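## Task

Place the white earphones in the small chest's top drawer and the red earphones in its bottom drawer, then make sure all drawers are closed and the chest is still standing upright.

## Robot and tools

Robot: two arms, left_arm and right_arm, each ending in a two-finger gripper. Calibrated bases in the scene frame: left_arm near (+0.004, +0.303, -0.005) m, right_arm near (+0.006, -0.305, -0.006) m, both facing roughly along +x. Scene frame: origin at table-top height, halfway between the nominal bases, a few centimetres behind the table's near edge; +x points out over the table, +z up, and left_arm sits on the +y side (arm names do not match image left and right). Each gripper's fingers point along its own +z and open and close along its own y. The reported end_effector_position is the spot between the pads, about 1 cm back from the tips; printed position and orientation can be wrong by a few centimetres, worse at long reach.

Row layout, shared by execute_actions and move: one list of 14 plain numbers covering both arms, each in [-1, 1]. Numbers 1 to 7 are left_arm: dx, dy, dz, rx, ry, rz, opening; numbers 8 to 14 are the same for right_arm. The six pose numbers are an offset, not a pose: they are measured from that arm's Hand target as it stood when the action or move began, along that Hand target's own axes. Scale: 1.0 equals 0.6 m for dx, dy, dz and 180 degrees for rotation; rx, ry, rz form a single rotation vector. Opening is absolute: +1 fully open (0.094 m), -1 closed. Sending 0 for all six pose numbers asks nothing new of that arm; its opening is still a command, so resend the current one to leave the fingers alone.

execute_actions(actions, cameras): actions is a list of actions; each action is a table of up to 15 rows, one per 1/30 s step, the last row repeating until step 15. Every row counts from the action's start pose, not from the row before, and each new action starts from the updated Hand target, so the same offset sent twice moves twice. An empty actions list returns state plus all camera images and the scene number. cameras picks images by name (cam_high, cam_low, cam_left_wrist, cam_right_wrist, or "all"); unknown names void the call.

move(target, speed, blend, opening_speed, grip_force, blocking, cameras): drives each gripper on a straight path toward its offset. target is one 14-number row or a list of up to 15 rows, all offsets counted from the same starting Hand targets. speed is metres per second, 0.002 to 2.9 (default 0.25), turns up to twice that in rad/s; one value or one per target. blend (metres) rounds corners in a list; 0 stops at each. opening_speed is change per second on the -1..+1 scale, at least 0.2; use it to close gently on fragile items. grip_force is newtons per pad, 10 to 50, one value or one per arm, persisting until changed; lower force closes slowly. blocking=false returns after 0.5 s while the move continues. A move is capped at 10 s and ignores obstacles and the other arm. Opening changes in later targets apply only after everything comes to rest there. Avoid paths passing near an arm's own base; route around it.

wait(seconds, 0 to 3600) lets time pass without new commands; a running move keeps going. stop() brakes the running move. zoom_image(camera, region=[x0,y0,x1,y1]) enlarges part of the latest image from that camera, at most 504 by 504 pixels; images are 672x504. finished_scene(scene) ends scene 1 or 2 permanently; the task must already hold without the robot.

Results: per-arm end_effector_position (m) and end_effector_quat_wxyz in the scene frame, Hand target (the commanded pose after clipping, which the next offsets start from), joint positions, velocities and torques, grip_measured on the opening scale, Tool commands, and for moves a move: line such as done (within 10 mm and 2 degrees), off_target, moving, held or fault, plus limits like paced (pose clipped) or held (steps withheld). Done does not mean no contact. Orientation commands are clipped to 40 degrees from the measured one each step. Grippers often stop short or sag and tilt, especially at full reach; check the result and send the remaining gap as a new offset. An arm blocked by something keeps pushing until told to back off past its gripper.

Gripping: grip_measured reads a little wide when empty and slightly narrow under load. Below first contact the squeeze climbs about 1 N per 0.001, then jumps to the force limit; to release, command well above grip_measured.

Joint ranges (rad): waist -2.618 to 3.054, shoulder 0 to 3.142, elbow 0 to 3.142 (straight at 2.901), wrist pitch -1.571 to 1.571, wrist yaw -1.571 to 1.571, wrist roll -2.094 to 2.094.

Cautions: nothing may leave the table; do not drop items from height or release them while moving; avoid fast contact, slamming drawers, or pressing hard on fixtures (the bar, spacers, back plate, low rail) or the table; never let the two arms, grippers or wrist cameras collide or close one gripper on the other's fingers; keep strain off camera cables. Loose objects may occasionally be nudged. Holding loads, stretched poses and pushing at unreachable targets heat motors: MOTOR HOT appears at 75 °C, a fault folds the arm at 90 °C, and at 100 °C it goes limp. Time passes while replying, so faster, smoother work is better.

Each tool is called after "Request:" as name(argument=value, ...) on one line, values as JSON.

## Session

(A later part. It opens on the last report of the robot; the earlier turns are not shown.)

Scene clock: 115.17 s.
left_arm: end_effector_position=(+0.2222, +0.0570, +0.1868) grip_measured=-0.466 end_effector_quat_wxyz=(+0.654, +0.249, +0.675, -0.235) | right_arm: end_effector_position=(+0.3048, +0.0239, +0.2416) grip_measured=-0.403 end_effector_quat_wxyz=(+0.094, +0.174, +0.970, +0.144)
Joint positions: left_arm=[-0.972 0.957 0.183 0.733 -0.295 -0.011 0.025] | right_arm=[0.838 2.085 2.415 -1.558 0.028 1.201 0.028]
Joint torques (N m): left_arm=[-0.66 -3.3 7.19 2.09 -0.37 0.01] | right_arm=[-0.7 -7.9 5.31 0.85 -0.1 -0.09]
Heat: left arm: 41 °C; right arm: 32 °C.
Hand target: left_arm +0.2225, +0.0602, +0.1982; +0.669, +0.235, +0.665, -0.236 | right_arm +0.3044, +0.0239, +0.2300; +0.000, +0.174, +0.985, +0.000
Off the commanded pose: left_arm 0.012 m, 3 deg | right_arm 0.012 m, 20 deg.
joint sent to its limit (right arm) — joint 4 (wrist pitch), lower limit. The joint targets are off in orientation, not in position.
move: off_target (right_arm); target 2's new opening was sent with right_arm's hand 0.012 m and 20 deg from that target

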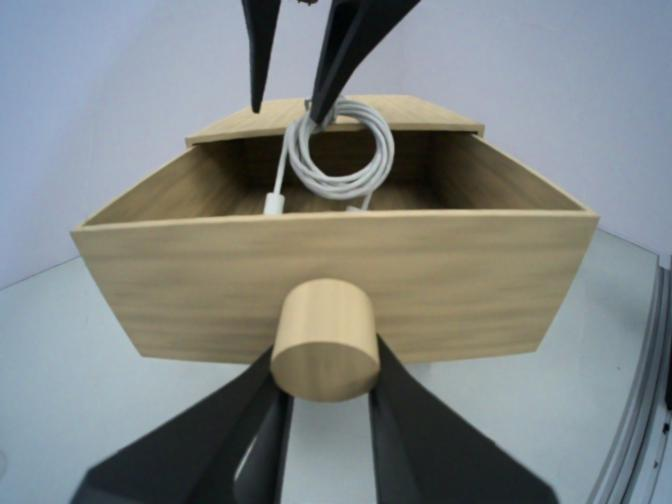

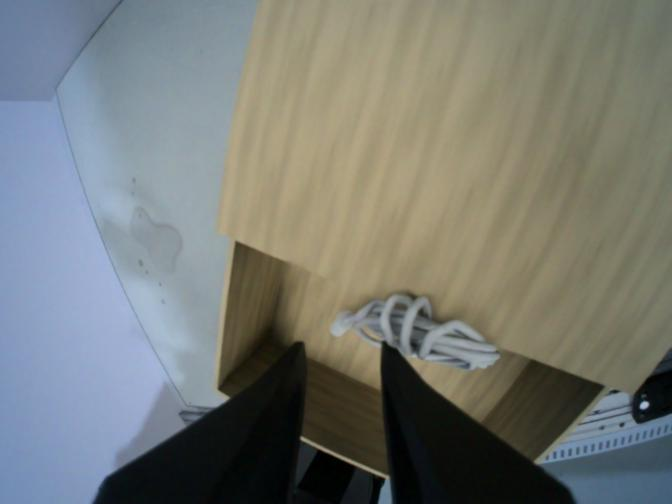

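Request:
move(target=[[0,0,0,0,0,0,-0.75,0,0,-0.18,0,0,0,-0.3]], speed=0.12, cameras=["cam_left_wrist","cam_right_wrist"])

Scene clock: 118.57 s.
left_arm: end_effector_position=(+0.2222, +0.0570, +0.1868) grip_measured=-0.466 end_effector_quat_wxyz=(+0.654, +0.249, +0.675, -0.235) | right_arm: end_effector_position=(+0.3089, +0.0266, +0.3210) grip_measured=-0.302 end_effector_quat_wxyz=(+0.155, +0.171, +0.941, +0.246)
Joint positions: left_arm=[-0.972 0.957 0.183 0.733 -0.295 -0.011 0.025] | right_arm=[0.838 2.043 2.616 -1.558 0.028 1.199 0.033]
Joint torques (N m): left_arm=[-0.65 -3.3 7.19 2.09 -0.37 0.01] | right_arm=[-0.27 -10.02 8.12 1.26 -0.04 -0.09]
Heat: left arm: 42 °C; right arm: 32 °C.
Hand target: left_arm +0.2225, +0.0602, +0.1982; +0.669, +0.235, +0.665, -0.236 | right_arm +0.3045, +0.0240, +0.3380; +0.000, +0.174, +0.985, +0.000
Off the commanded pose: left_arm 0.012 m, 3 deg | right_arm 0.018 m, 34 deg.
joint sent to its limit (right arm) — joint 4 (wrist pitch), lower limit. The joint targets are off in orientation, not in position.
move: off_target (right_arm)

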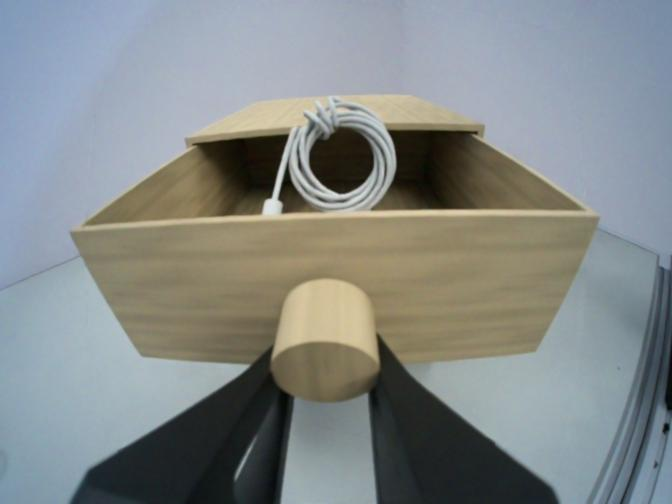

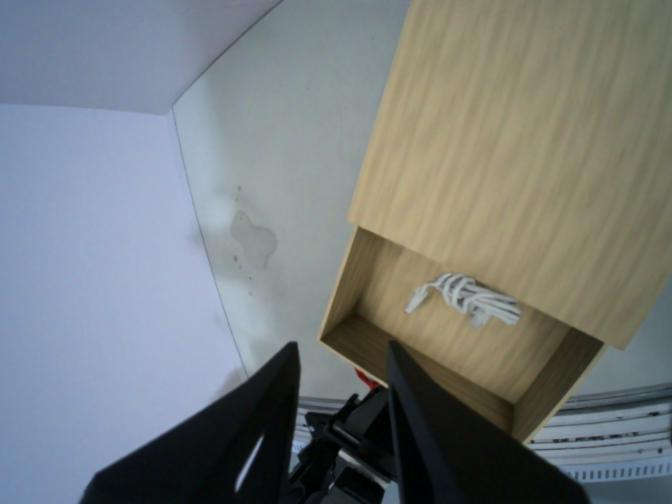

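Request:
move(target=[0,0,0.075,0,0,0,-0.75,0.002,-0.48,-0.03,0,0,-0.111,-0.3], speed=0.2, cameras=["cam_high","cam_left_wrist","cam_right_wrist"])

Scene clock: 123.93 s.
left_arm: end_effector_position=(+0.2522, +0.0352, +0.1855) grip_measured=-0.466 end_effector_quat_wxyz=(+0.656, +0.242, +0.676, -0.232) | right_arm: end_effector_position=(+0.2055, -0.2430, +0.3601) grip_measured=-0.302 end_effector_quat_wxyz=(+0.330, +0.007, +0.936, +0.125)
Joint positions: left_arm=[-0.917 1.213 0.274 0.902 -0.255 -0.012 0.025] | right_arm=[0.307 1.085 1.798 -1.559 -0.009 0.335 0.033]
Joint torques (N m): left_arm=[0.88 -2.21 8.9 2.1 -0.01 0.03] | right_arm=[-0.5 -0.65 4.44 1.49 0.09 -0.11]
Heat: left arm: 41 °C; right arm: 32 °C.
Hand target: left_arm +0.2576, +0.0320, +0.1985; +0.669, +0.235, +0.665, -0.236 | right_arm +0.2046, -0.2462, +0.3562; +0.011, +0.001, +1.000, +0.004
Off the commanded pose: left_arm 0.014 m, 2 deg | right_arm 0.005 m, 41 deg; orientation clipped.
joint sent to its limit (right arm) — joint 4 (wrist pitch), lower limit. The joint targets are off in orientation, not in position.
move: off_target (left_arm, right_arm); limits=paced

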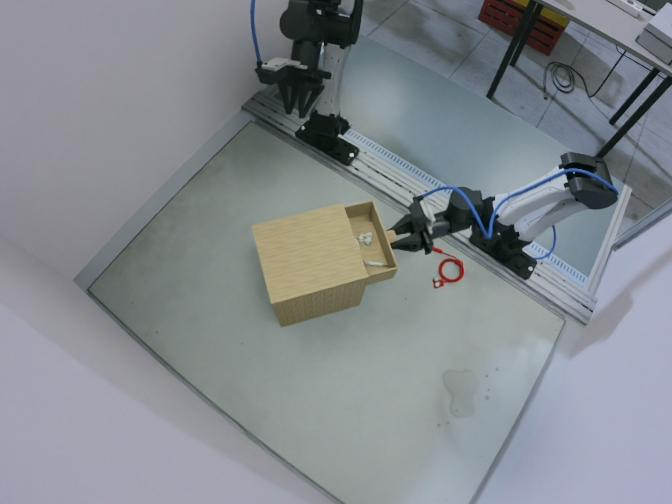

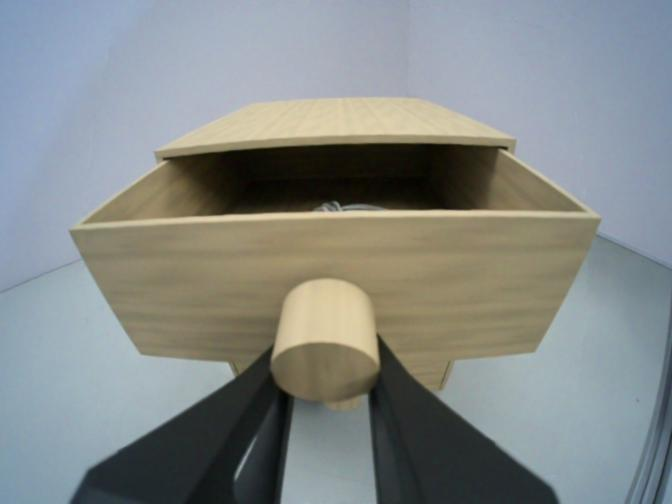

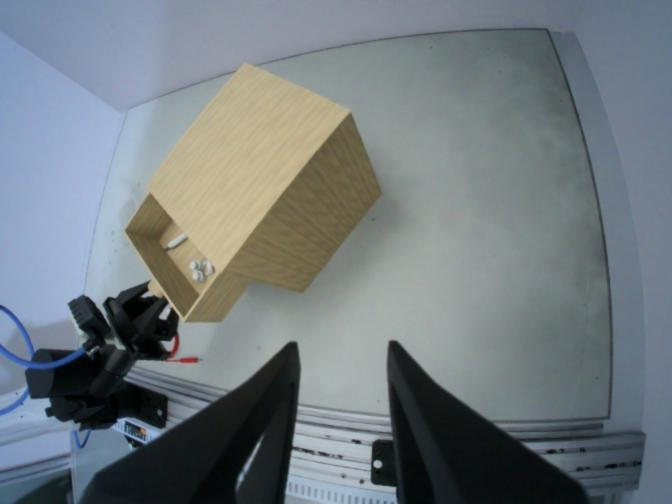

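Request:
move(target=[0,0,0.128,0,0,0,-0.75,0,0,0,0,0,0,-0.3], speed=0.1, cameras=["cam_high","cam_left_wrist"])

Scene clock: 126.70 s.
left_arm: end_effector_position=(+0.3081, -0.0089, +0.1877) grip_measured=-0.466 end_effector_quat_wxyz=(+0.658, +0.238, +0.676, -0.231) | right_arm: end_effector_position=(+0.2055, -0.2430, +0.3601) grip_measured=-0.302 end_effector_quat_wxyz=(+0.330, +0.006, +0.936, +0.125)
Joint positions: left_arm=[-0.85 1.539 0.516 0.991 -0.196 -0.012 0.025] | right_arm=[0.307 1.085 1.798 -1.559 -0.009 0.334 0.033]
Joint torques (N m): left_arm=[1.1 -3.41 10.11 2.05 0.11 0.03] | right_arm=[-0.39 -0.62 4.4 1.49 0.11 -0.06]
Heat: left arm: 41 °C; right arm: 33 °C.
Hand target: left_arm +0.3173, -0.0163, +0.1989; +0.669, +0.235, +0.665, -0.236 | right_arm +0.2049, -0.2460, +0.3557; +0.325, +0.006, +0.939, +0.114 (not the last commanded pose)
Off the commanded pose: left_arm 0.016 m, 2 deg | right_arm 0.005 m, 40 deg.
joint sent to its limit (right arm) — joint 4 (wrist pitch), lower limit.
move: off_target (left_arm)

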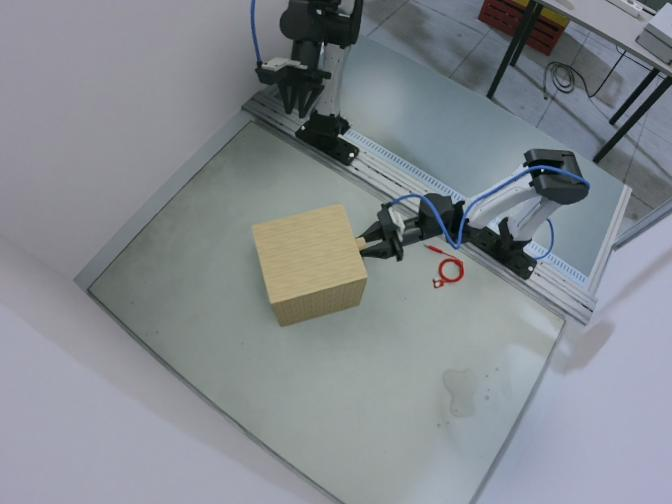

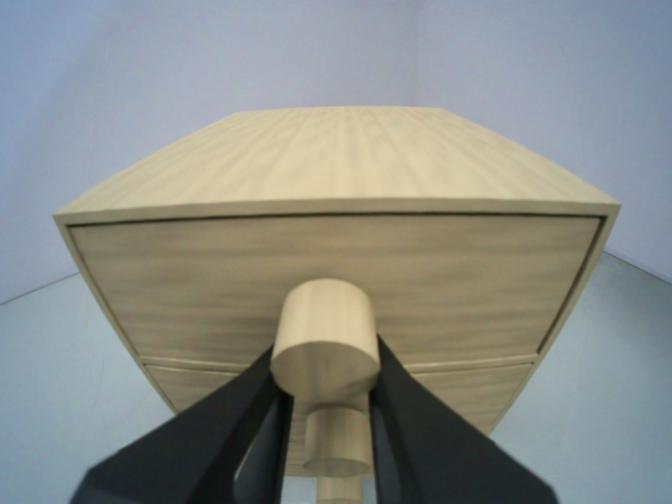

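Request:
move(target=[[0,0,0,0,0,0,0.1,0,0,0,0,0,0,-0.3],[0,0,-0.167,0,0,0,0.1,0,0,0,0,0,0,-0.3],[0.19,0,-0.167,0,0.167,0,0.1,0,0,0,0,0,0,-0.3]], speed=0.25, blend=[0,0.03,0], cameras=["cam_high","cam_left_wrist"])

Scene clock: 133.57 s.
left_arm: end_effector_position=(+0.2357, +0.0515, +0.0790) grip_measured=+0.097 end_effector_quat_wxyz=(+0.473, +0.297, +0.814, -0.157) | right_arm: end_effector_position=(+0.2055, -0.2430, +0.3601) grip_measured=-0.302 end_effector_quat_wxyz=(+0.330, +0.006, +0.936, +0.125)
Joint positions: left_arm=[-0.917 1.225 0.338 0.34 -0.227 -0.115 0.052] | right_arm=[0.307 1.085 1.798 -1.559 -0.009 0.334 0.033]
Joint torques (N m): left_arm=[0.76 -2.33 8.81 1.73 -0.04 -0.2] | right_arm=[-0.53 -0.69 4.57 1.53 0.12 -0.11]
Heat: left arm: 40 °C; right arm: 33 °C.
Hand target: left_arm +0.2400, +0.0464, +0.0844; +0.474, +0.288, +0.815, -0.167 | right_arm +0.2049, -0.2460, +0.3557; +0.325, +0.006, +0.939, +0.114
Off the commanded pose: left_arm 0.009 m, 1 deg | right_arm 0.005 m, 1 deg.
joint sent to its limit (right arm) — joint 4 (wrist pitch), lower limit. The joint targets still meet the commanded pose.
move: done

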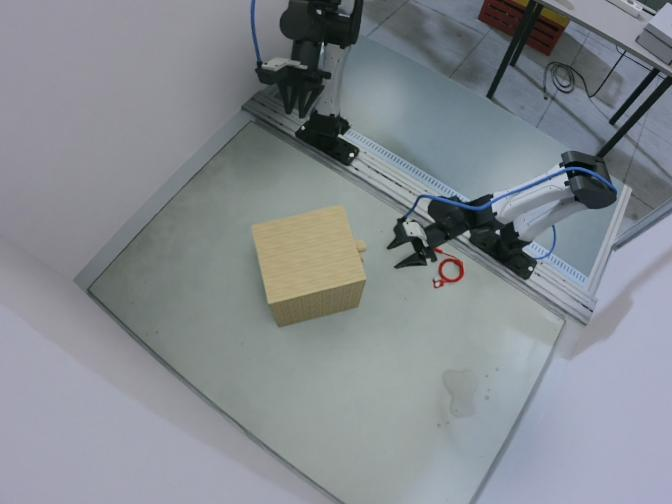

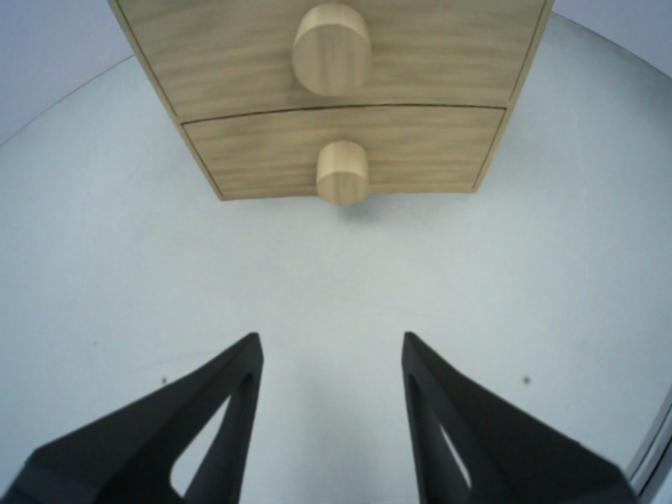

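Request:
move(target=[[-0.018,0,0.165,0,0,0,0.1,0,0,0,0,0,0,-0.3],[-0.018,0,0.165,0,0,0,-0.75,0,0,0,0,0,0,-0.3]], speed=0.12, opening_speed=0.8, cameras=["cam_left_wrist"])

Scene clock: 142.77 s.
left_arm: end_effector_position=(+0.3039, -0.0053, +0.0403) grip_measured=-0.745 end_effector_quat_wxyz=(+0.464, +0.289, +0.822, -0.162) | right_arm: end_effector_position=(+0.2055, -0.2430, +0.3601) grip_measured=-0.302 end_effector_quat_wxyz=(+0.330, +0.006, +0.936, +0.125)
Joint positions: left_arm=[-0.839 1.746 0.593 0.598 -0.156 -0.102 0.012] | right_arm=[0.307 1.085 1.798 -1.559 -0.009 0.334 0.033]
Joint torques (N m): left_arm=[0.76 -5.55 7.41 1.98 -0.03 0.05] | right_arm=[-0.5 -0.7 4.46 1.48 0.09 -0.13]
Heat: left arm: 39 °C; right arm: 34 °C.
Hand target: left_arm +0.3111, -0.0109, +0.0446; +0.474, +0.288, +0.815, -0.167 | right_arm +0.2049, -0.2460, +0.3557; +0.325, +0.006, +0.939, +0.114
Off the commanded pose: left_arm 0.010 m, 1 deg | right_arm 0.005 m, 1 deg.
joint sent to its limit (right arm) — joint 4 (wrist pitch), lower limit. The joint targets still meet the commanded pose.
move: done

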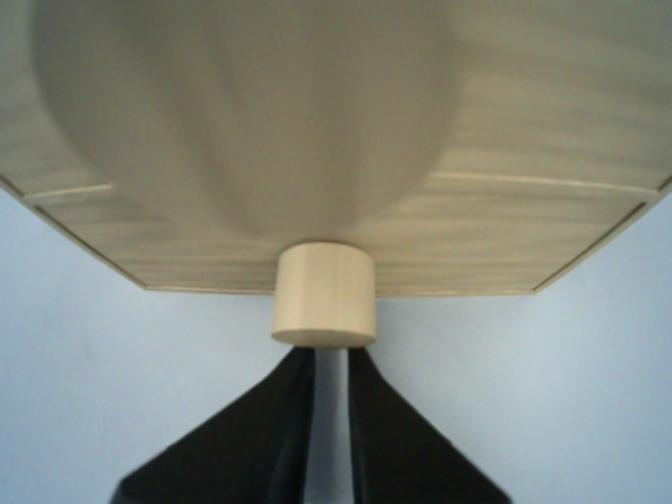

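Request:
move(target=[[0,0,0,0,0,0,0.1,0,0,0,0,0,0,-0.3],[0,0,-0.08,0,0,0,0.1,0,0,0,0,0,0,-0.3],[0.02,0,-0.085,0,-0.083,0,0.1,0,0,0,0,0,0,-0.3]], speed=0.15, cameras=["cam_left_wrist"])

Scene clock: 150.87 s.
left_arm: end_effector_position=(+0.2722, +0.0179, +0.0636) grip_measured=+0.097 end_effector_quat_wxyz=(+0.573, +0.263, +0.746, -0.214) | right_arm: end_effector_position=(+0.2055, -0.2430, +0.3601) grip_measured=-0.302 end_effector_quat_wxyz=(+0.330, +0.006, +0.936, +0.125)
Joint positions: left_arm=[-0.878 1.785 0.287 1.234 -0.194 -0.079 0.052] | right_arm=[0.307 1.085 1.798 -1.559 -0.009 0.334 0.033]
Joint torques (N m): left_arm=[-0.59 -4.44 3.34 2.05 -0.36 0.1] | right_arm=[-0.32 -0.84 4.08 1.53 0.11 -0.13]
Heat: left arm: 40 °C; right arm: 34 °C.
Hand target: left_arm +0.2719, +0.0206, +0.0594; +0.575, +0.264, +0.747, -0.203 | right_arm +0.2049, -0.2460, +0.3557; +0.325, +0.006, +0.939, +0.114
Off the commanded pose: left_arm 0.005 m, 1 deg | right_arm 0.005 m, 1 deg.
joint sent to its limit (right arm) — joint 4 (wrist pitch), lower limit. The joint targets still meet the commanded pose.
move: done

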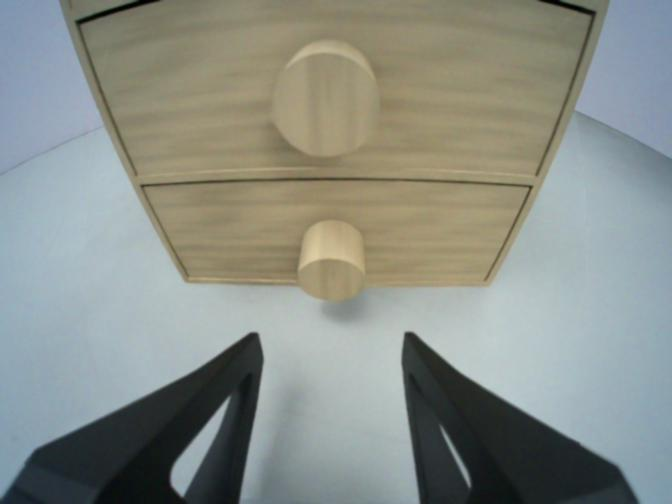

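Request:
move(target=[[-0.034,0,0.084,0,0,0,0.1,0,0,0,0,0,0,-0.3],[-0.034,0,0.084,0,0,0,-0.75,0,0,0,0,0,0,-0.3]], speed=0.12, opening_speed=0.8, cameras=["cam_left_wrist"])

Scene clock: 157.43 s.
left_arm: end_effector_position=(+0.3092, -0.0113, +0.0688) grip_measured=-0.429 end_effector_quat_wxyz=(+0.576, +0.262, +0.747, -0.206) | right_arm: end_effector_position=(+0.2055, -0.2430, +0.3601) grip_measured=-0.302 end_effector_quat_wxyz=(+0.330, +0.006, +0.936, +0.125)
Joint positions: left_arm=[-0.848 1.863 0.478 1.121 -0.181 -0.062 0.027] | right_arm=[0.307 1.085 1.798 -1.559 -0.009 0.334 0.033]
Joint torques (N m): left_arm=[0.79 -5.6 6.16 1.87 -0.02 0.04] | right_arm=[-0.34 -0.83 4.59 1.52 0.08 -0.09]
Heat: left arm: 40 °C; right arm: 34 °C.
Hand target: left_arm +0.3139, -0.0133, +0.0663; +0.575, +0.264, +0.747, -0.203 | right_arm +0.2049, -0.2460, +0.3557; +0.325, +0.006, +0.939, +0.114
Off the commanded pose: left_arm 0.006 m, 0 deg | right_arm 0.005 m, 1 deg.
joint sent to its limit (right arm) — joint 4 (wrist pitch), lower limit. The joint targets still meet the commanded pose.
move: done

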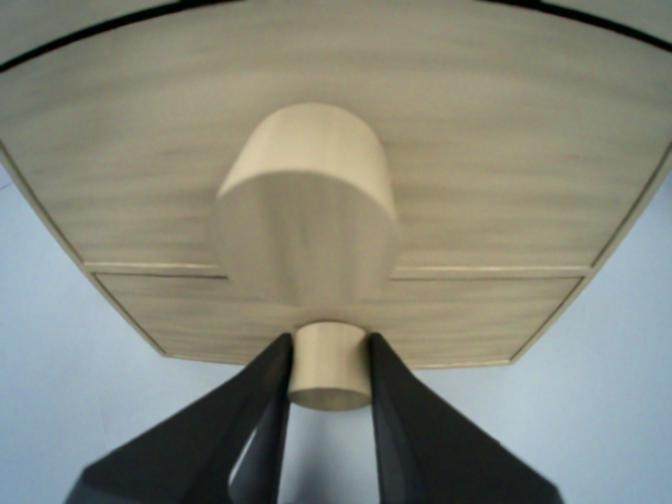

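Request:
move(target=[0.042,0,-0.158,0,0,0,-0.75,0,0,0,0,0,0,-0.3], speed=0.1, cameras=["cam_high","cam_left_wrist"])

Scene clock: 160.50 s.
left_arm: end_effector_position=(+0.2389, +0.0449, +0.0661) grip_measured=-0.430 end_effector_quat_wxyz=(+0.575, +0.267, +0.744, -0.210) | right_arm: end_effector_position=(+0.2055, -0.2430, +0.3601) grip_measured=-0.302 end_effector_quat_wxyz=(+0.330, +0.006, +0.936, +0.125)
Joint positions: left_arm=[-0.931 1.656 0.125 1.265 -0.247 -0.08 0.027] | right_arm=[0.307 1.085 1.798 -1.559 -0.009 0.334 0.033]
Joint torques (N m): left_arm=[-0.8 -6.3 3 1.72 -0.35 -0.05] | right_arm=[-0.29 -0.62 4.29 1.54 0.08 -0.1]
Heat: left arm: 39 °C; right arm: 34 °C.
Hand target: left_arm +0.2376, +0.0484, +0.0662; +0.576, +0.264, +0.747, -0.203 | right_arm +0.2049, -0.2460, +0.3557; +0.325, +0.006, +0.939, +0.114
Off the commanded pose: left_arm 0.004 m, 1 deg | right_arm 0.005 m, 1 deg.
joint sent to its limit (right arm) — joint 4 (wrist pitch), lower limit. The joint targets still meet the commanded pose.
move: done

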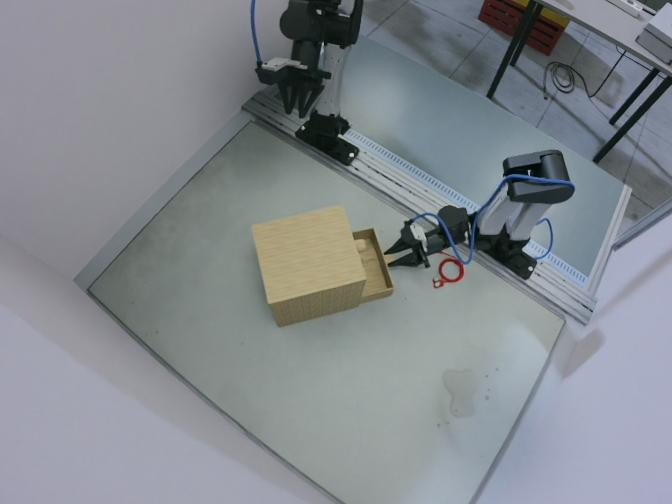

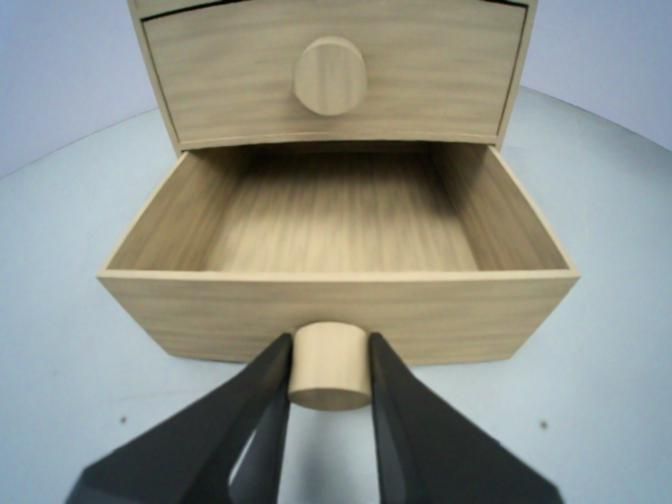

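Request:
move(target=[[0,0,0,0,0,0,0.1,0,0,0,0,0,0,-0.3],[0.01,0,-0.1,0,0,0,0.1,0,0,0,0,0,0,-0.3],[-0.141,0.07,-0.337,0,0.417,0,0.1,0,0,0,0,0,0,-0.3]], speed=0.3, blend=[0,0.02,0], cameras=["cam_high","cam_left_wrist"])

Scene clock: 172.00 s.
left_arm: end_effector_position=(+0.1368, +0.1849, +0.1986) grip_measured=+0.097 end_effector_quat_wxyz=(+0.105, +0.327, +0.939, -0.034) | right_arm: end_effector_position=(+0.2055, -0.2430, +0.3601) grip_measured=-0.302 end_effector_quat_wxyz=(+0.330, +0.006, +0.936, +0.125)
Joint positions: left_arm=[-0.705 1.071 1.24 -1.522 -0.01 -0.056 0.052] | right_arm=[0.307 1.085 1.798 -1.559 -0.009 0.334 0.033]
Joint torques (N m): left_arm=[0.72 -0.76 7.61 0.29 0.11 0.08] | right_arm=[-0.44 -0.75 4.44 1.5 0.06 -0.09]
Heat: left arm: 39 °C; right arm: 34 °C.
Hand target: left_arm +0.1285, +0.1902, +0.1996; +0.001, +0.333, +0.943, +0.000 | right_arm +0.2049, -0.2460, +0.3557; +0.325, +0.006, +0.939, +0.114
Off the commanded pose: left_arm 0.010 m, 13 deg | right_arm 0.005 m, 1 deg.
joint sent to its limit (left arm) — joint 4 (wrist pitch), lower limit. The joint targets are off in orientation, not in position.
joint sent to its limit (right arm) — joint 4 (wrist pitch), lower limit. The joint targets still meet the commanded pose.
move: off_target (left_arm); limits=paced

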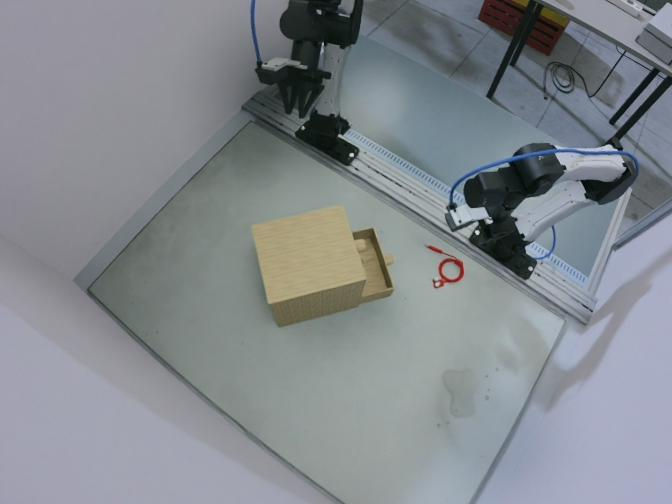

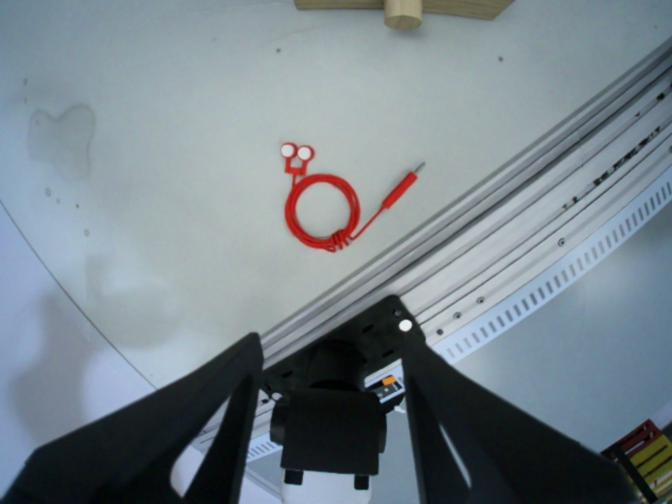

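Request:
move(target=[-0.059,0.103,0.233,0,0,0,-0.04,0,0,0,0,0,0,-0.3], speed=0.25, cameras=["cam_left_wrist"])

Scene clock: 176.53 s.
left_arm: end_effector_position=(+0.1983, +0.2140, +0.0653) grip_measured=-0.037 end_effector_quat_wxyz=(+0.014, +0.330, +0.944, +0.002) | right_arm: end_effector_position=(+0.2055, -0.2430, +0.3601) grip_measured=-0.302 end_effector_quat_wxyz=(+0.330, +0.006, +0.936, +0.125)
Joint positions: left_arm=[-0.405 1.35 0.896 -1.095 -0.001 0.245 0.045] | right_arm=[0.307 1.085 1.798 -1.559 -0.009 0.334 0.033]
Joint torques (N m): left_arm=[0.76 -2.91 5.53 0.39 0.05 0.08] | right_arm=[-0.38 -0.83 4.36 1.51 0.08 -0.08]
Heat: left arm: 37 °C; right arm: 34 °C.
Hand target: left_arm +0.1953, +0.2159, +0.0599; +0.001, +0.333, +0.943, +0.000 | right_arm +0.2049, -0.2460, +0.3557; +0.325, +0.006, +0.939, +0.114
Off the commanded pose: left_arm 0.006 m, 2 deg | right_arm 0.005 m, 1 deg.
joint sent to its limit (right arm) — joint 4 (wrist pitch), lower limit. The joint targets still meet the commanded pose.
move: done

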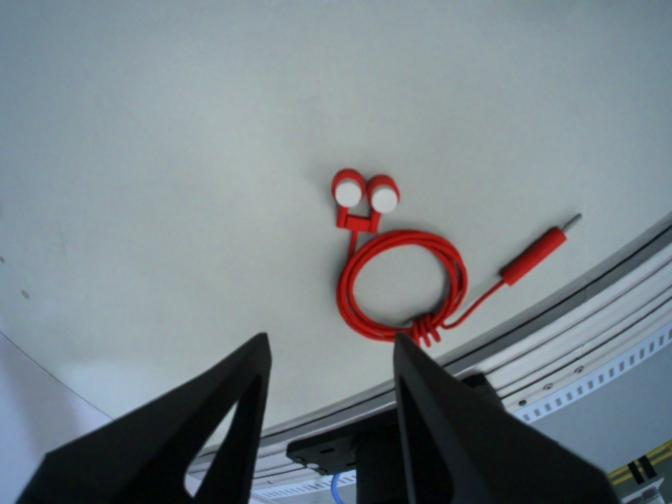

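Request:
move(target=[[0.018,-0.008,0.093,0,0,0,-0.04,0,0,0,0,0,0,-0.3],[0.018,-0.008,0.093,0,0,0,-1,0,0,0,0,0,0,-0.3]], speed=0.15, opening_speed=0.8, cameras=["cam_left_wrist"])

Scene clock: 181.70 s.
left_arm: end_effector_position=(+0.1841, +0.2208, +0.0111) grip_measured=-0.932 end_effector_quat_wxyz=(+0.004, +0.330, +0.944, +0.003) | right_arm: end_effector_position=(+0.2055, -0.2430, +0.3601) grip_measured=-0.302 end_effector_quat_wxyz=(+0.330, +0.006, +0.936, +0.125)
Joint positions: left_arm=[-0.405 1.382 0.692 -0.88 -0.001 0.245 0.003] | right_arm=[0.307 1.085 1.798 -1.559 -0.009 0.334 0.033]
Joint torques (N m): left_arm=[-0.31 -2.18 4.81 0.62 0.05 0] | right_arm=[-0.29 -0.94 4.33 1.54 0.1 -0.17]
Heat: left arm: 36 °C; right arm: 34 °C.
Hand target: left_arm +0.1841, +0.2189, +0.0041; +0.002, +0.333, +0.943, +0.000 | right_arm +0.2049, -0.2460, +0.3557; +0.325, +0.006, +0.939, +0.114
Off the commanded pose: left_arm 0.007 m, 1 deg | right_arm 0.005 m, 1 deg.
joint sent to its limit (right arm) — joint 4 (wrist pitch), lower limit. The joint targets still meet the commanded pose.
move: done

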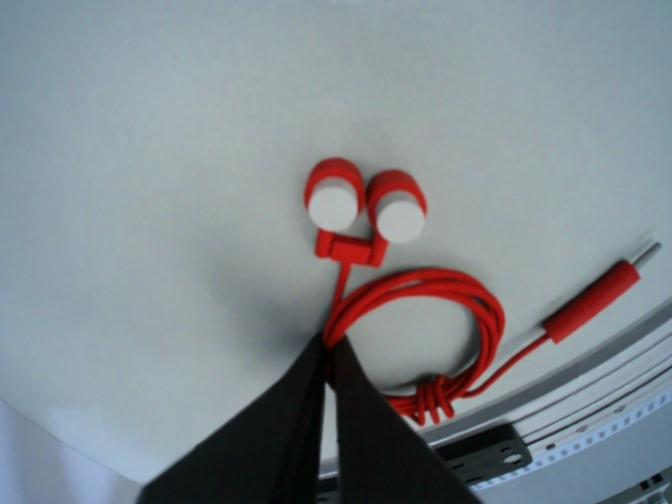

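Request:
move(target=[[0,0,-0.3,0,0,0,-1,0,0,0,0,0,0,-0.3],[-0.378,-0.118,-0.41,0,-0.278,0,-1,0,0,0,0,0,0,-0.3],[-0.378,-0.118,-0.26,0,-0.278,0,-1,0,0,0,0,0,0,-0.3]], speed=0.2, blend=0.04, cameras=["all"])

Scene clock: 193.90 s.
left_arm: end_effector_position=(+0.3140, +0.0231, +0.1680) grip_measured=-0.937 end_effector_quat_wxyz=(+0.402, +0.307, +0.850, -0.145) | right_arm: end_effector_position=(+0.2055, -0.2430, +0.3601) grip_measured=-0.302 end_effector_quat_wxyz=(+0.330, +0.006, +0.936, +0.125)
Joint positions: left_arm=[-0.725 1.415 0.999 -0.276 -0.038 -0.039 0.003] | right_arm=[0.307 1.085 1.798 -1.559 -0.009 0.334 0.033]
Joint torques (N m): left_arm=[-0.66 -4.67 6.84 1.78 -0.24 -0.18] | right_arm=[-0.1 -0.68 4.46 1.52 0.1 -0.12]
Heat: left arm: 35 °C; right arm: 34 °C.
Hand target: left_arm +0.3156, +0.0214, +0.1607; +0.400, +0.302, +0.854, -0.141 | right_arm +0.2049, -0.2460, +0.3557; +0.325, +0.006, +0.939, +0.114
Off the commanded pose: left_arm 0.008 m, 1 deg | right_arm 0.005 m, 1 deg.
joint sent to its limit (right arm) — joint 4 (wrist pitch), lower limit. The joint targets still meet the commanded pose.
move: done

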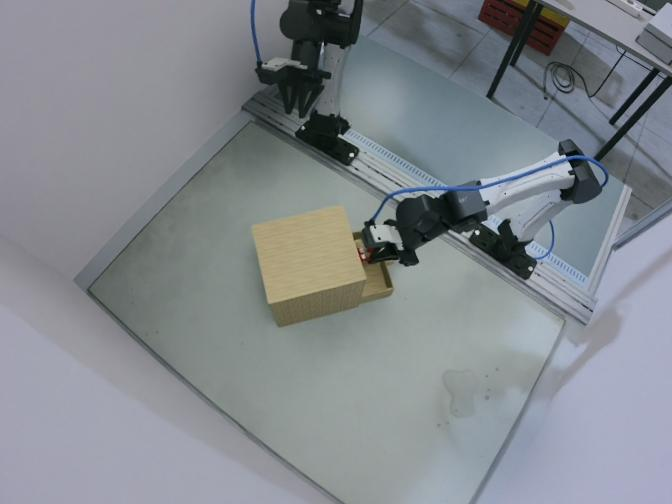

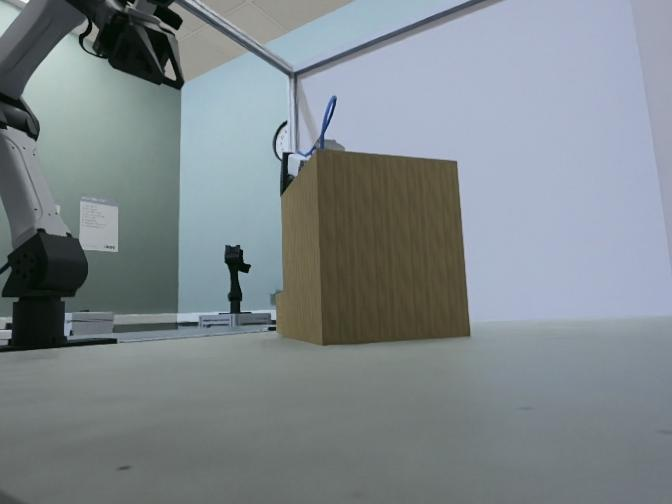

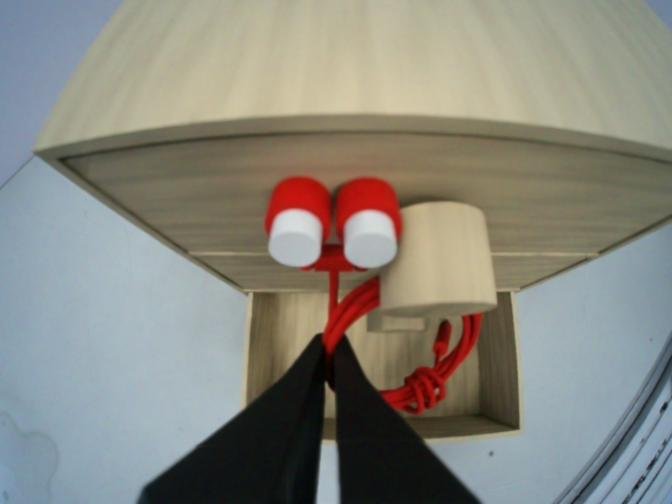

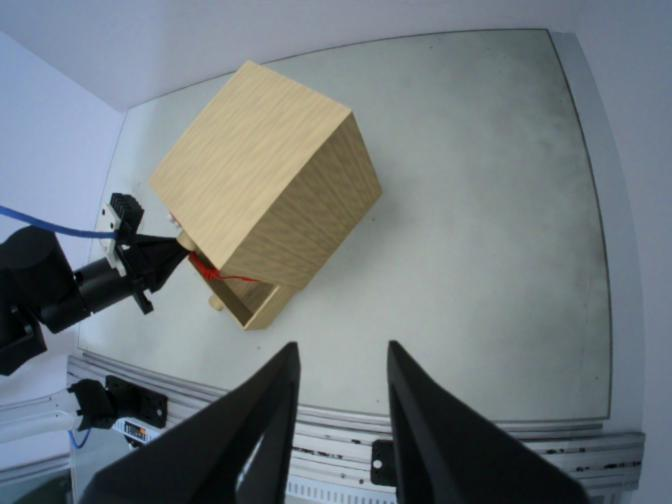

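Request:
move(target=[[0.064,0,-0.077,0,0,0,-1,0,0,0,0,0,0,-0.3],[0.064,0,-0.077,0,0,0.5,-1,0,0,0,0,0,0,-0.3],[0.07,0,0.033,0,0,0.5,-1,0,0,0,0,0,0,-0.3]], speed=0.25, blend=[0.02,0.01,0], cameras=["all"])

Scene clock: 205.23 s.
left_arm: end_effector_position=(+0.3040, +0.0300, +0.1193) grip_measured=-0.937 end_effector_quat_wxyz=(+0.385, +0.814, +0.394, +0.184) | right_arm: end_effector_position=(+0.2055, -0.2430, +0.3601) grip_measured=-0.302 end_effector_quat_wxyz=(+0.330, +0.006, +0.936, +0.125)
Joint positions: left_arm=[-0.741 1.423 0.804 -0.076 -0.064 1.504 0.003] | right_arm=[0.307 1.085 1.798 -1.559 -0.009 0.334 0.033]
Joint torques (N m): left_arm=[0.61 -4.34 7.77 1.65 0.07 0.04] | right_arm=[-0.34 -0.64 4.49 1.47 0.09 -0.09]
Heat: left arm: 37 °C; right arm: 35 °C.
Hand target: left_arm +0.3066, +0.0289, +0.1158; +0.383, +0.817, +0.390, +0.184 | right_arm +0.2049, -0.2460, +0.3557; +0.325, +0.006, +0.939, +0.114
Off the commanded pose: left_arm 0.005 m, 1 deg | right_arm 0.005 m, 1 deg.
joint sent to its limit (right arm) — joint 4 (wrist pitch), lower limit. The joint targets still meet the commanded pose.
move: done

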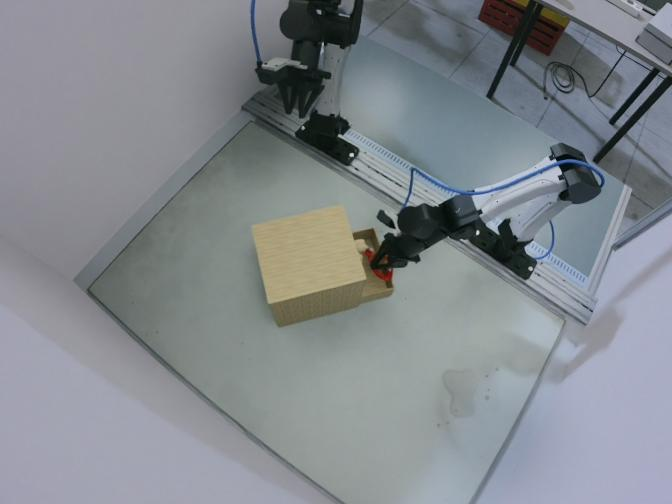

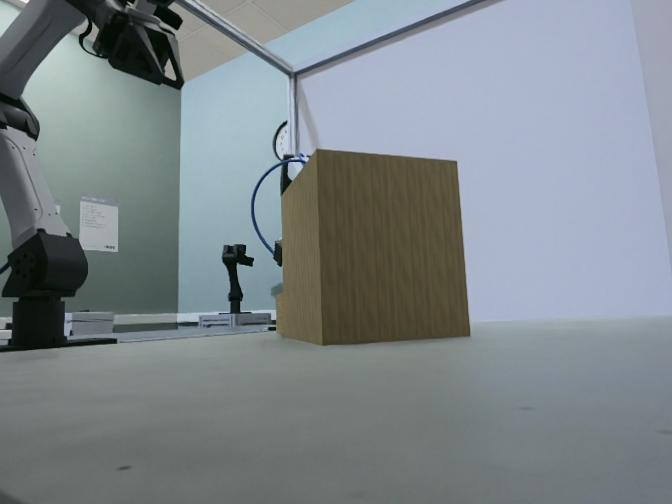

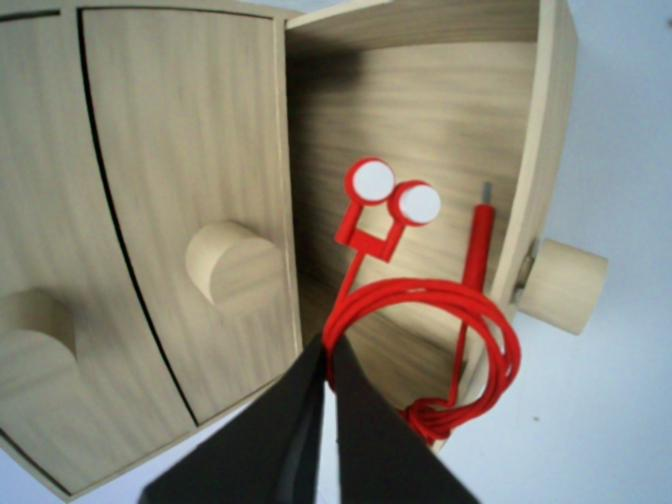

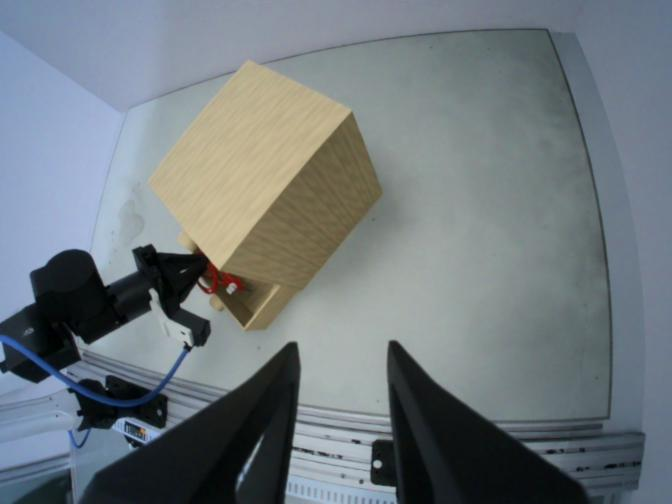

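Request:
move(target=[[0,0,0.053,0,0,0,-1,0,0,0,0,0,0,-0.3],[0,0,0.053,0,0,0,-0.5,0,0,0,0,0,0,-0.3],[0,0,-0.10,0,0,0,-0.5,0,0,0,0,0,0,-0.3]], speed=0.12, cameras=["cam_left_wrist","cam_high"])

Scene clock: 211.03 s.
left_arm: end_effector_position=(+0.2754, +0.0559, +0.1533) grip_measured=-0.503 end_effector_quat_wxyz=(+0.384, +0.816, +0.391, +0.184) | right_arm: end_effector_position=(+0.2055, -0.2430, +0.3601) grip_measured=-0.302 end_effector_quat_wxyz=(+0.330, +0.006, +0.936, +0.125)
Joint positions: left_arm=[-0.743 1.221 0.801 -0.278 -0.064 1.508 0.023] | right_arm=[0.307 1.085 1.798 -1.559 -0.009 0.334 0.033]
Joint torques (N m): left_arm=[-0.64 -6.09 7.04 1.47 -0.06 -0.11] | right_arm=[-0.36 -0.85 4.26 1.48 0.09 -0.15]
Heat: left arm: 37 °C; right arm: 35 °C.
Hand target: left_arm +0.2706, +0.0577, +0.1541; +0.382, +0.817, +0.390, +0.183 | right_arm +0.2049, -0.2460, +0.3557; +0.325, +0.006, +0.939, +0.114
Off the commanded pose: left_arm 0.005 m, 0 deg | right_arm 0.005 m, 1 deg.
joint sent to its limit (right arm) — joint 4 (wrist pitch), lower limit. The joint targets still meet the commanded pose.
move: done
Images, in order (width x height): cam_high 672x504, cam_left_wrist 672x504.

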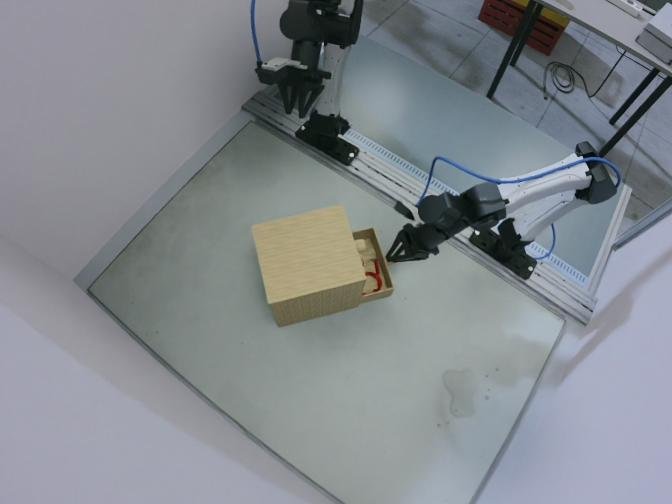

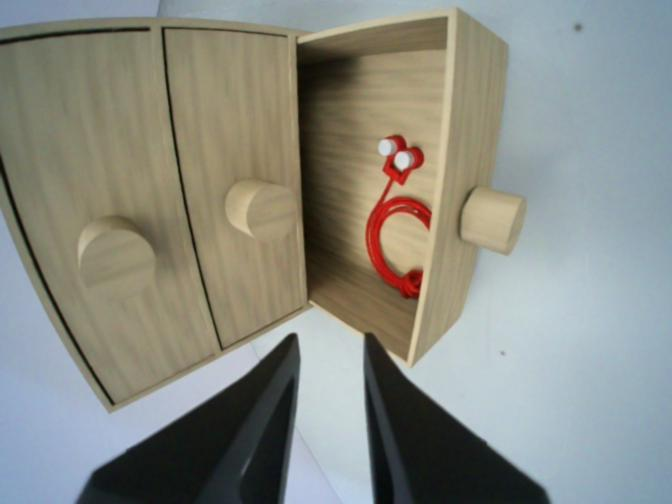

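Request:
move(target=[0,0,-0.1,0,0,-0.5,-1,0,0,0,0,0,0,-0.3], speed=0.4)

Scene clock: 217.20 s.
left_arm: end_effector_position=(+0.2335, +0.0874, +0.1790) grip_measured=-0.995 end_effector_quat_wxyz=(+0.387, +0.310, +0.857, -0.138) | right_arm: end_effector_position=(+0.2055, -0.2430, +0.3601) grip_measured=-0.302 end_effector_quat_wxyz=(+0.330, +0.006, +0.936, +0.125)
Joint positions: left_arm=[-0.764 1.006 0.812 -0.536 -0.067 -0.064 0] | right_arm=[0.307 1.085 1.798 -1.559 -0.009 0.334 0.033]
Joint torques (N m): left_arm=[-0.66 -3.6 10.04 1.49 -0.29 -0.16] | right_arm=[-0.36 -0.68 4.44 1.55 0.13 -0.11]
Heat: left arm: 37 °C; right arm: 35 °C.
Hand target: left_arm +0.2348, +0.0867, +0.1925; +0.400, +0.302, +0.854, -0.141 | right_arm +0.2049, -0.2460, +0.3557; +0.325, +0.006, +0.939, +0.114
Off the commanded pose: left_arm 0.014 m, 2 deg | right_arm 0.005 m, 1 deg.
joint sent to its limit (right arm) — joint 4 (wrist pitch), lower limit. The joint targets still meet the commanded pose.
move: off_target (left_arm)

Request:
move(target=[[0.0275,-0.05,-0.033,0,-0.139,0,-1,0,0,0,0,0,0,-0.3],[0.188,-0.05,0.102,0,-0.139,0,-1,0,0,0,0,0,0,-0.3]], speed=0.25, blend=0.02, cameras=["cam_left_wrist"])

Scene clock: 223.20 s.
left_arm: end_effector_position=(+0.1959, +0.0762, +0.0677) grip_measured=-0.995 end_effector_quat_wxyz=(+0.547, +0.278, +0.767, -0.186) | right_arm: end_effector_position=(+0.2055, -0.2430, +0.3601) grip_measured=-0.302 end_effector_quat_wxyz=(+0.330, +0.006, +0.936, +0.125)
Joint positions: left_arm=[-1.065 1.158 0.016 0.772 -0.384 -0.132 0] | right_arm=[0.307 1.085 1.798 -1.559 -0.009 0.334 0.033]
Joint torques (N m): left_arm=[-0.65 -1.02 5 2.02 -0.44 -0.22] | right_arm=[-0.39 -0.83 4.34 1.53 0.11 -0.12]
Heat: left arm: 38 °C; right arm: 35 °C.
Hand target: left_arm +0.1964, +0.0793, +0.0667; +0.576, +0.264, +0.747, -0.203 | right_arm +0.2049, -0.2460, +0.3557; +0.325, +0.006, +0.939, +0.114
Off the commanded pose: left_arm 0.003 m, 5 deg | right_arm 0.005 m, 1 deg.
joint sent to its limit (left arm) — joint 3 (elbow), lower limit, where the elbow is as bent as it goes. The joint targets are off in orientation, not in position.
joint sent to its limit (right arm) — joint 4 (wrist pitch), lower limit. The joint targets still meet the commanded pose.
move: off_target (left_arm)

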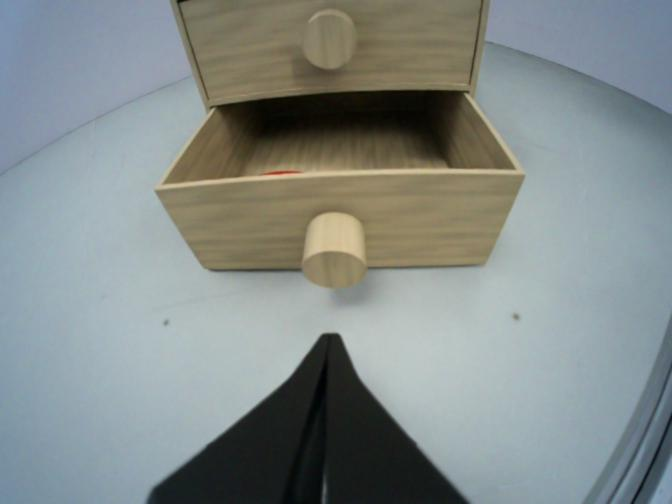

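Request:
move(target=[-0.046,0,0.161,0,0,0,-1,0,0,0,0,0,0,-0.3], speed=0.1, cameras=["cam_left_wrist"])

Scene clock: 226.63 s.
left_arm: end_effector_position=(+0.2692, +0.0212, +0.0629) grip_measured=-0.995 end_effector_quat_wxyz=(+0.566, +0.264, +0.756, -0.199) | right_arm: end_effector_position=(+0.2055, -0.2430, +0.3601) grip_measured=-0.302 end_effector_quat_wxyz=(+0.330, +0.006, +0.936, +0.125)
Joint positions: left_arm=[-0.894 1.732 0.285 1.149 -0.229 -0.078 0] | right_arm=[0.307 1.085 1.798 -1.559 -0.009 0.334 0.033]
Joint torques (N m): left_arm=[0.75 -4.33 5.9 2.08 -0.01 0.08] | right_arm=[-0.35 -0.91 4.26 1.55 0.1 -0.1]
Heat: left arm: 38 °C; right arm: 35 °C.
Hand target: left_arm +0.2746, +0.0162, +0.0688; +0.576, +0.264, +0.747, -0.203 | right_arm +0.2049, -0.2460, +0.3557; +0.325, +0.006, +0.939, +0.114
Off the commanded pose: left_arm 0.009 m, 2 deg | right_arm 0.005 m, 1 deg.
joint sent to its limit (right arm) — joint 4 (wrist pitch), lower limit. The joint targets still meet the commanded pose.
move: done

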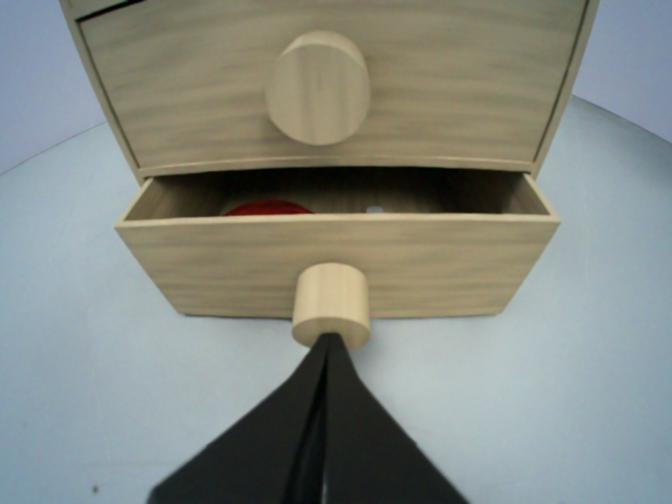

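Request:
move(target=[-0.02,0,0.058,0,0,0,-1,0,0,0,0,0,0,-0.3], speed=0.08, cameras=["cam_left_wrist","cam_high"])

Scene clock: 228.47 s.
left_arm: end_effector_position=(+0.2940, +0.0018, +0.0731) grip_measured=-0.995 end_effector_quat_wxyz=(+0.577, +0.258, +0.748, -0.204) | right_arm: end_effector_position=(+0.2055, -0.2430, +0.3601) grip_measured=-0.302 end_effector_quat_wxyz=(+0.330, +0.006, +0.936, +0.125)
Joint positions: left_arm=[-0.867 1.792 0.402 1.126 -0.208 -0.071 0] | right_arm=[0.307 1.085 1.798 -1.559 -0.009 0.334 0.033]
Joint torques (N m): left_arm=[1.13 -3.78 8.42 1.75 0.12 0.13] | right_arm=[-0.2 -0.96 4.4 1.58 0.09 -0.13]
Heat: left arm: 38 °C; right arm: 35 °C.
Hand target: left_arm +0.3032, -0.0069, +0.0714; +0.576, +0.264, +0.747, -0.203 | right_arm +0.2049, -0.2460, +0.3557; +0.325, +0.006, +0.939, +0.114
Off the commanded pose: left_arm 0.013 m, 1 deg | right_arm 0.005 m, 1 deg.
joint sent to its limit (right arm) — joint 4 (wrist pitch), lower limit. The joint targets still meet the commanded pose.
move: off_target (left_arm)
Images, in order (width x height): cam_high 672x504, cam_left_wrist 672x504.

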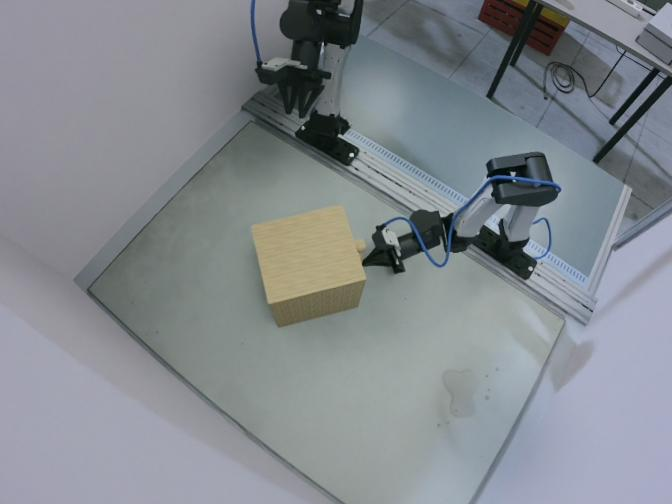

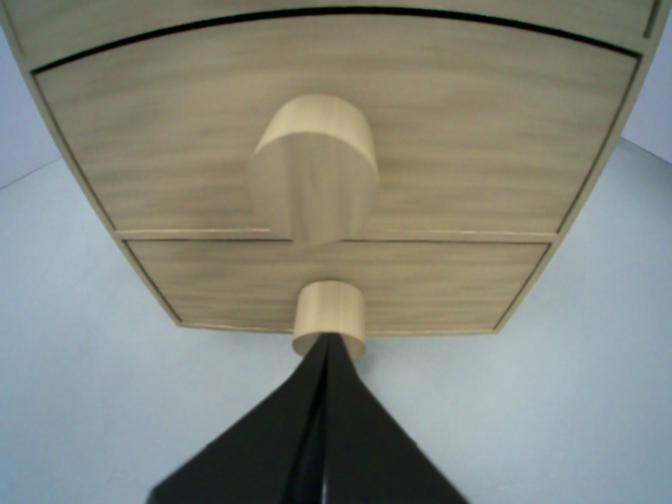

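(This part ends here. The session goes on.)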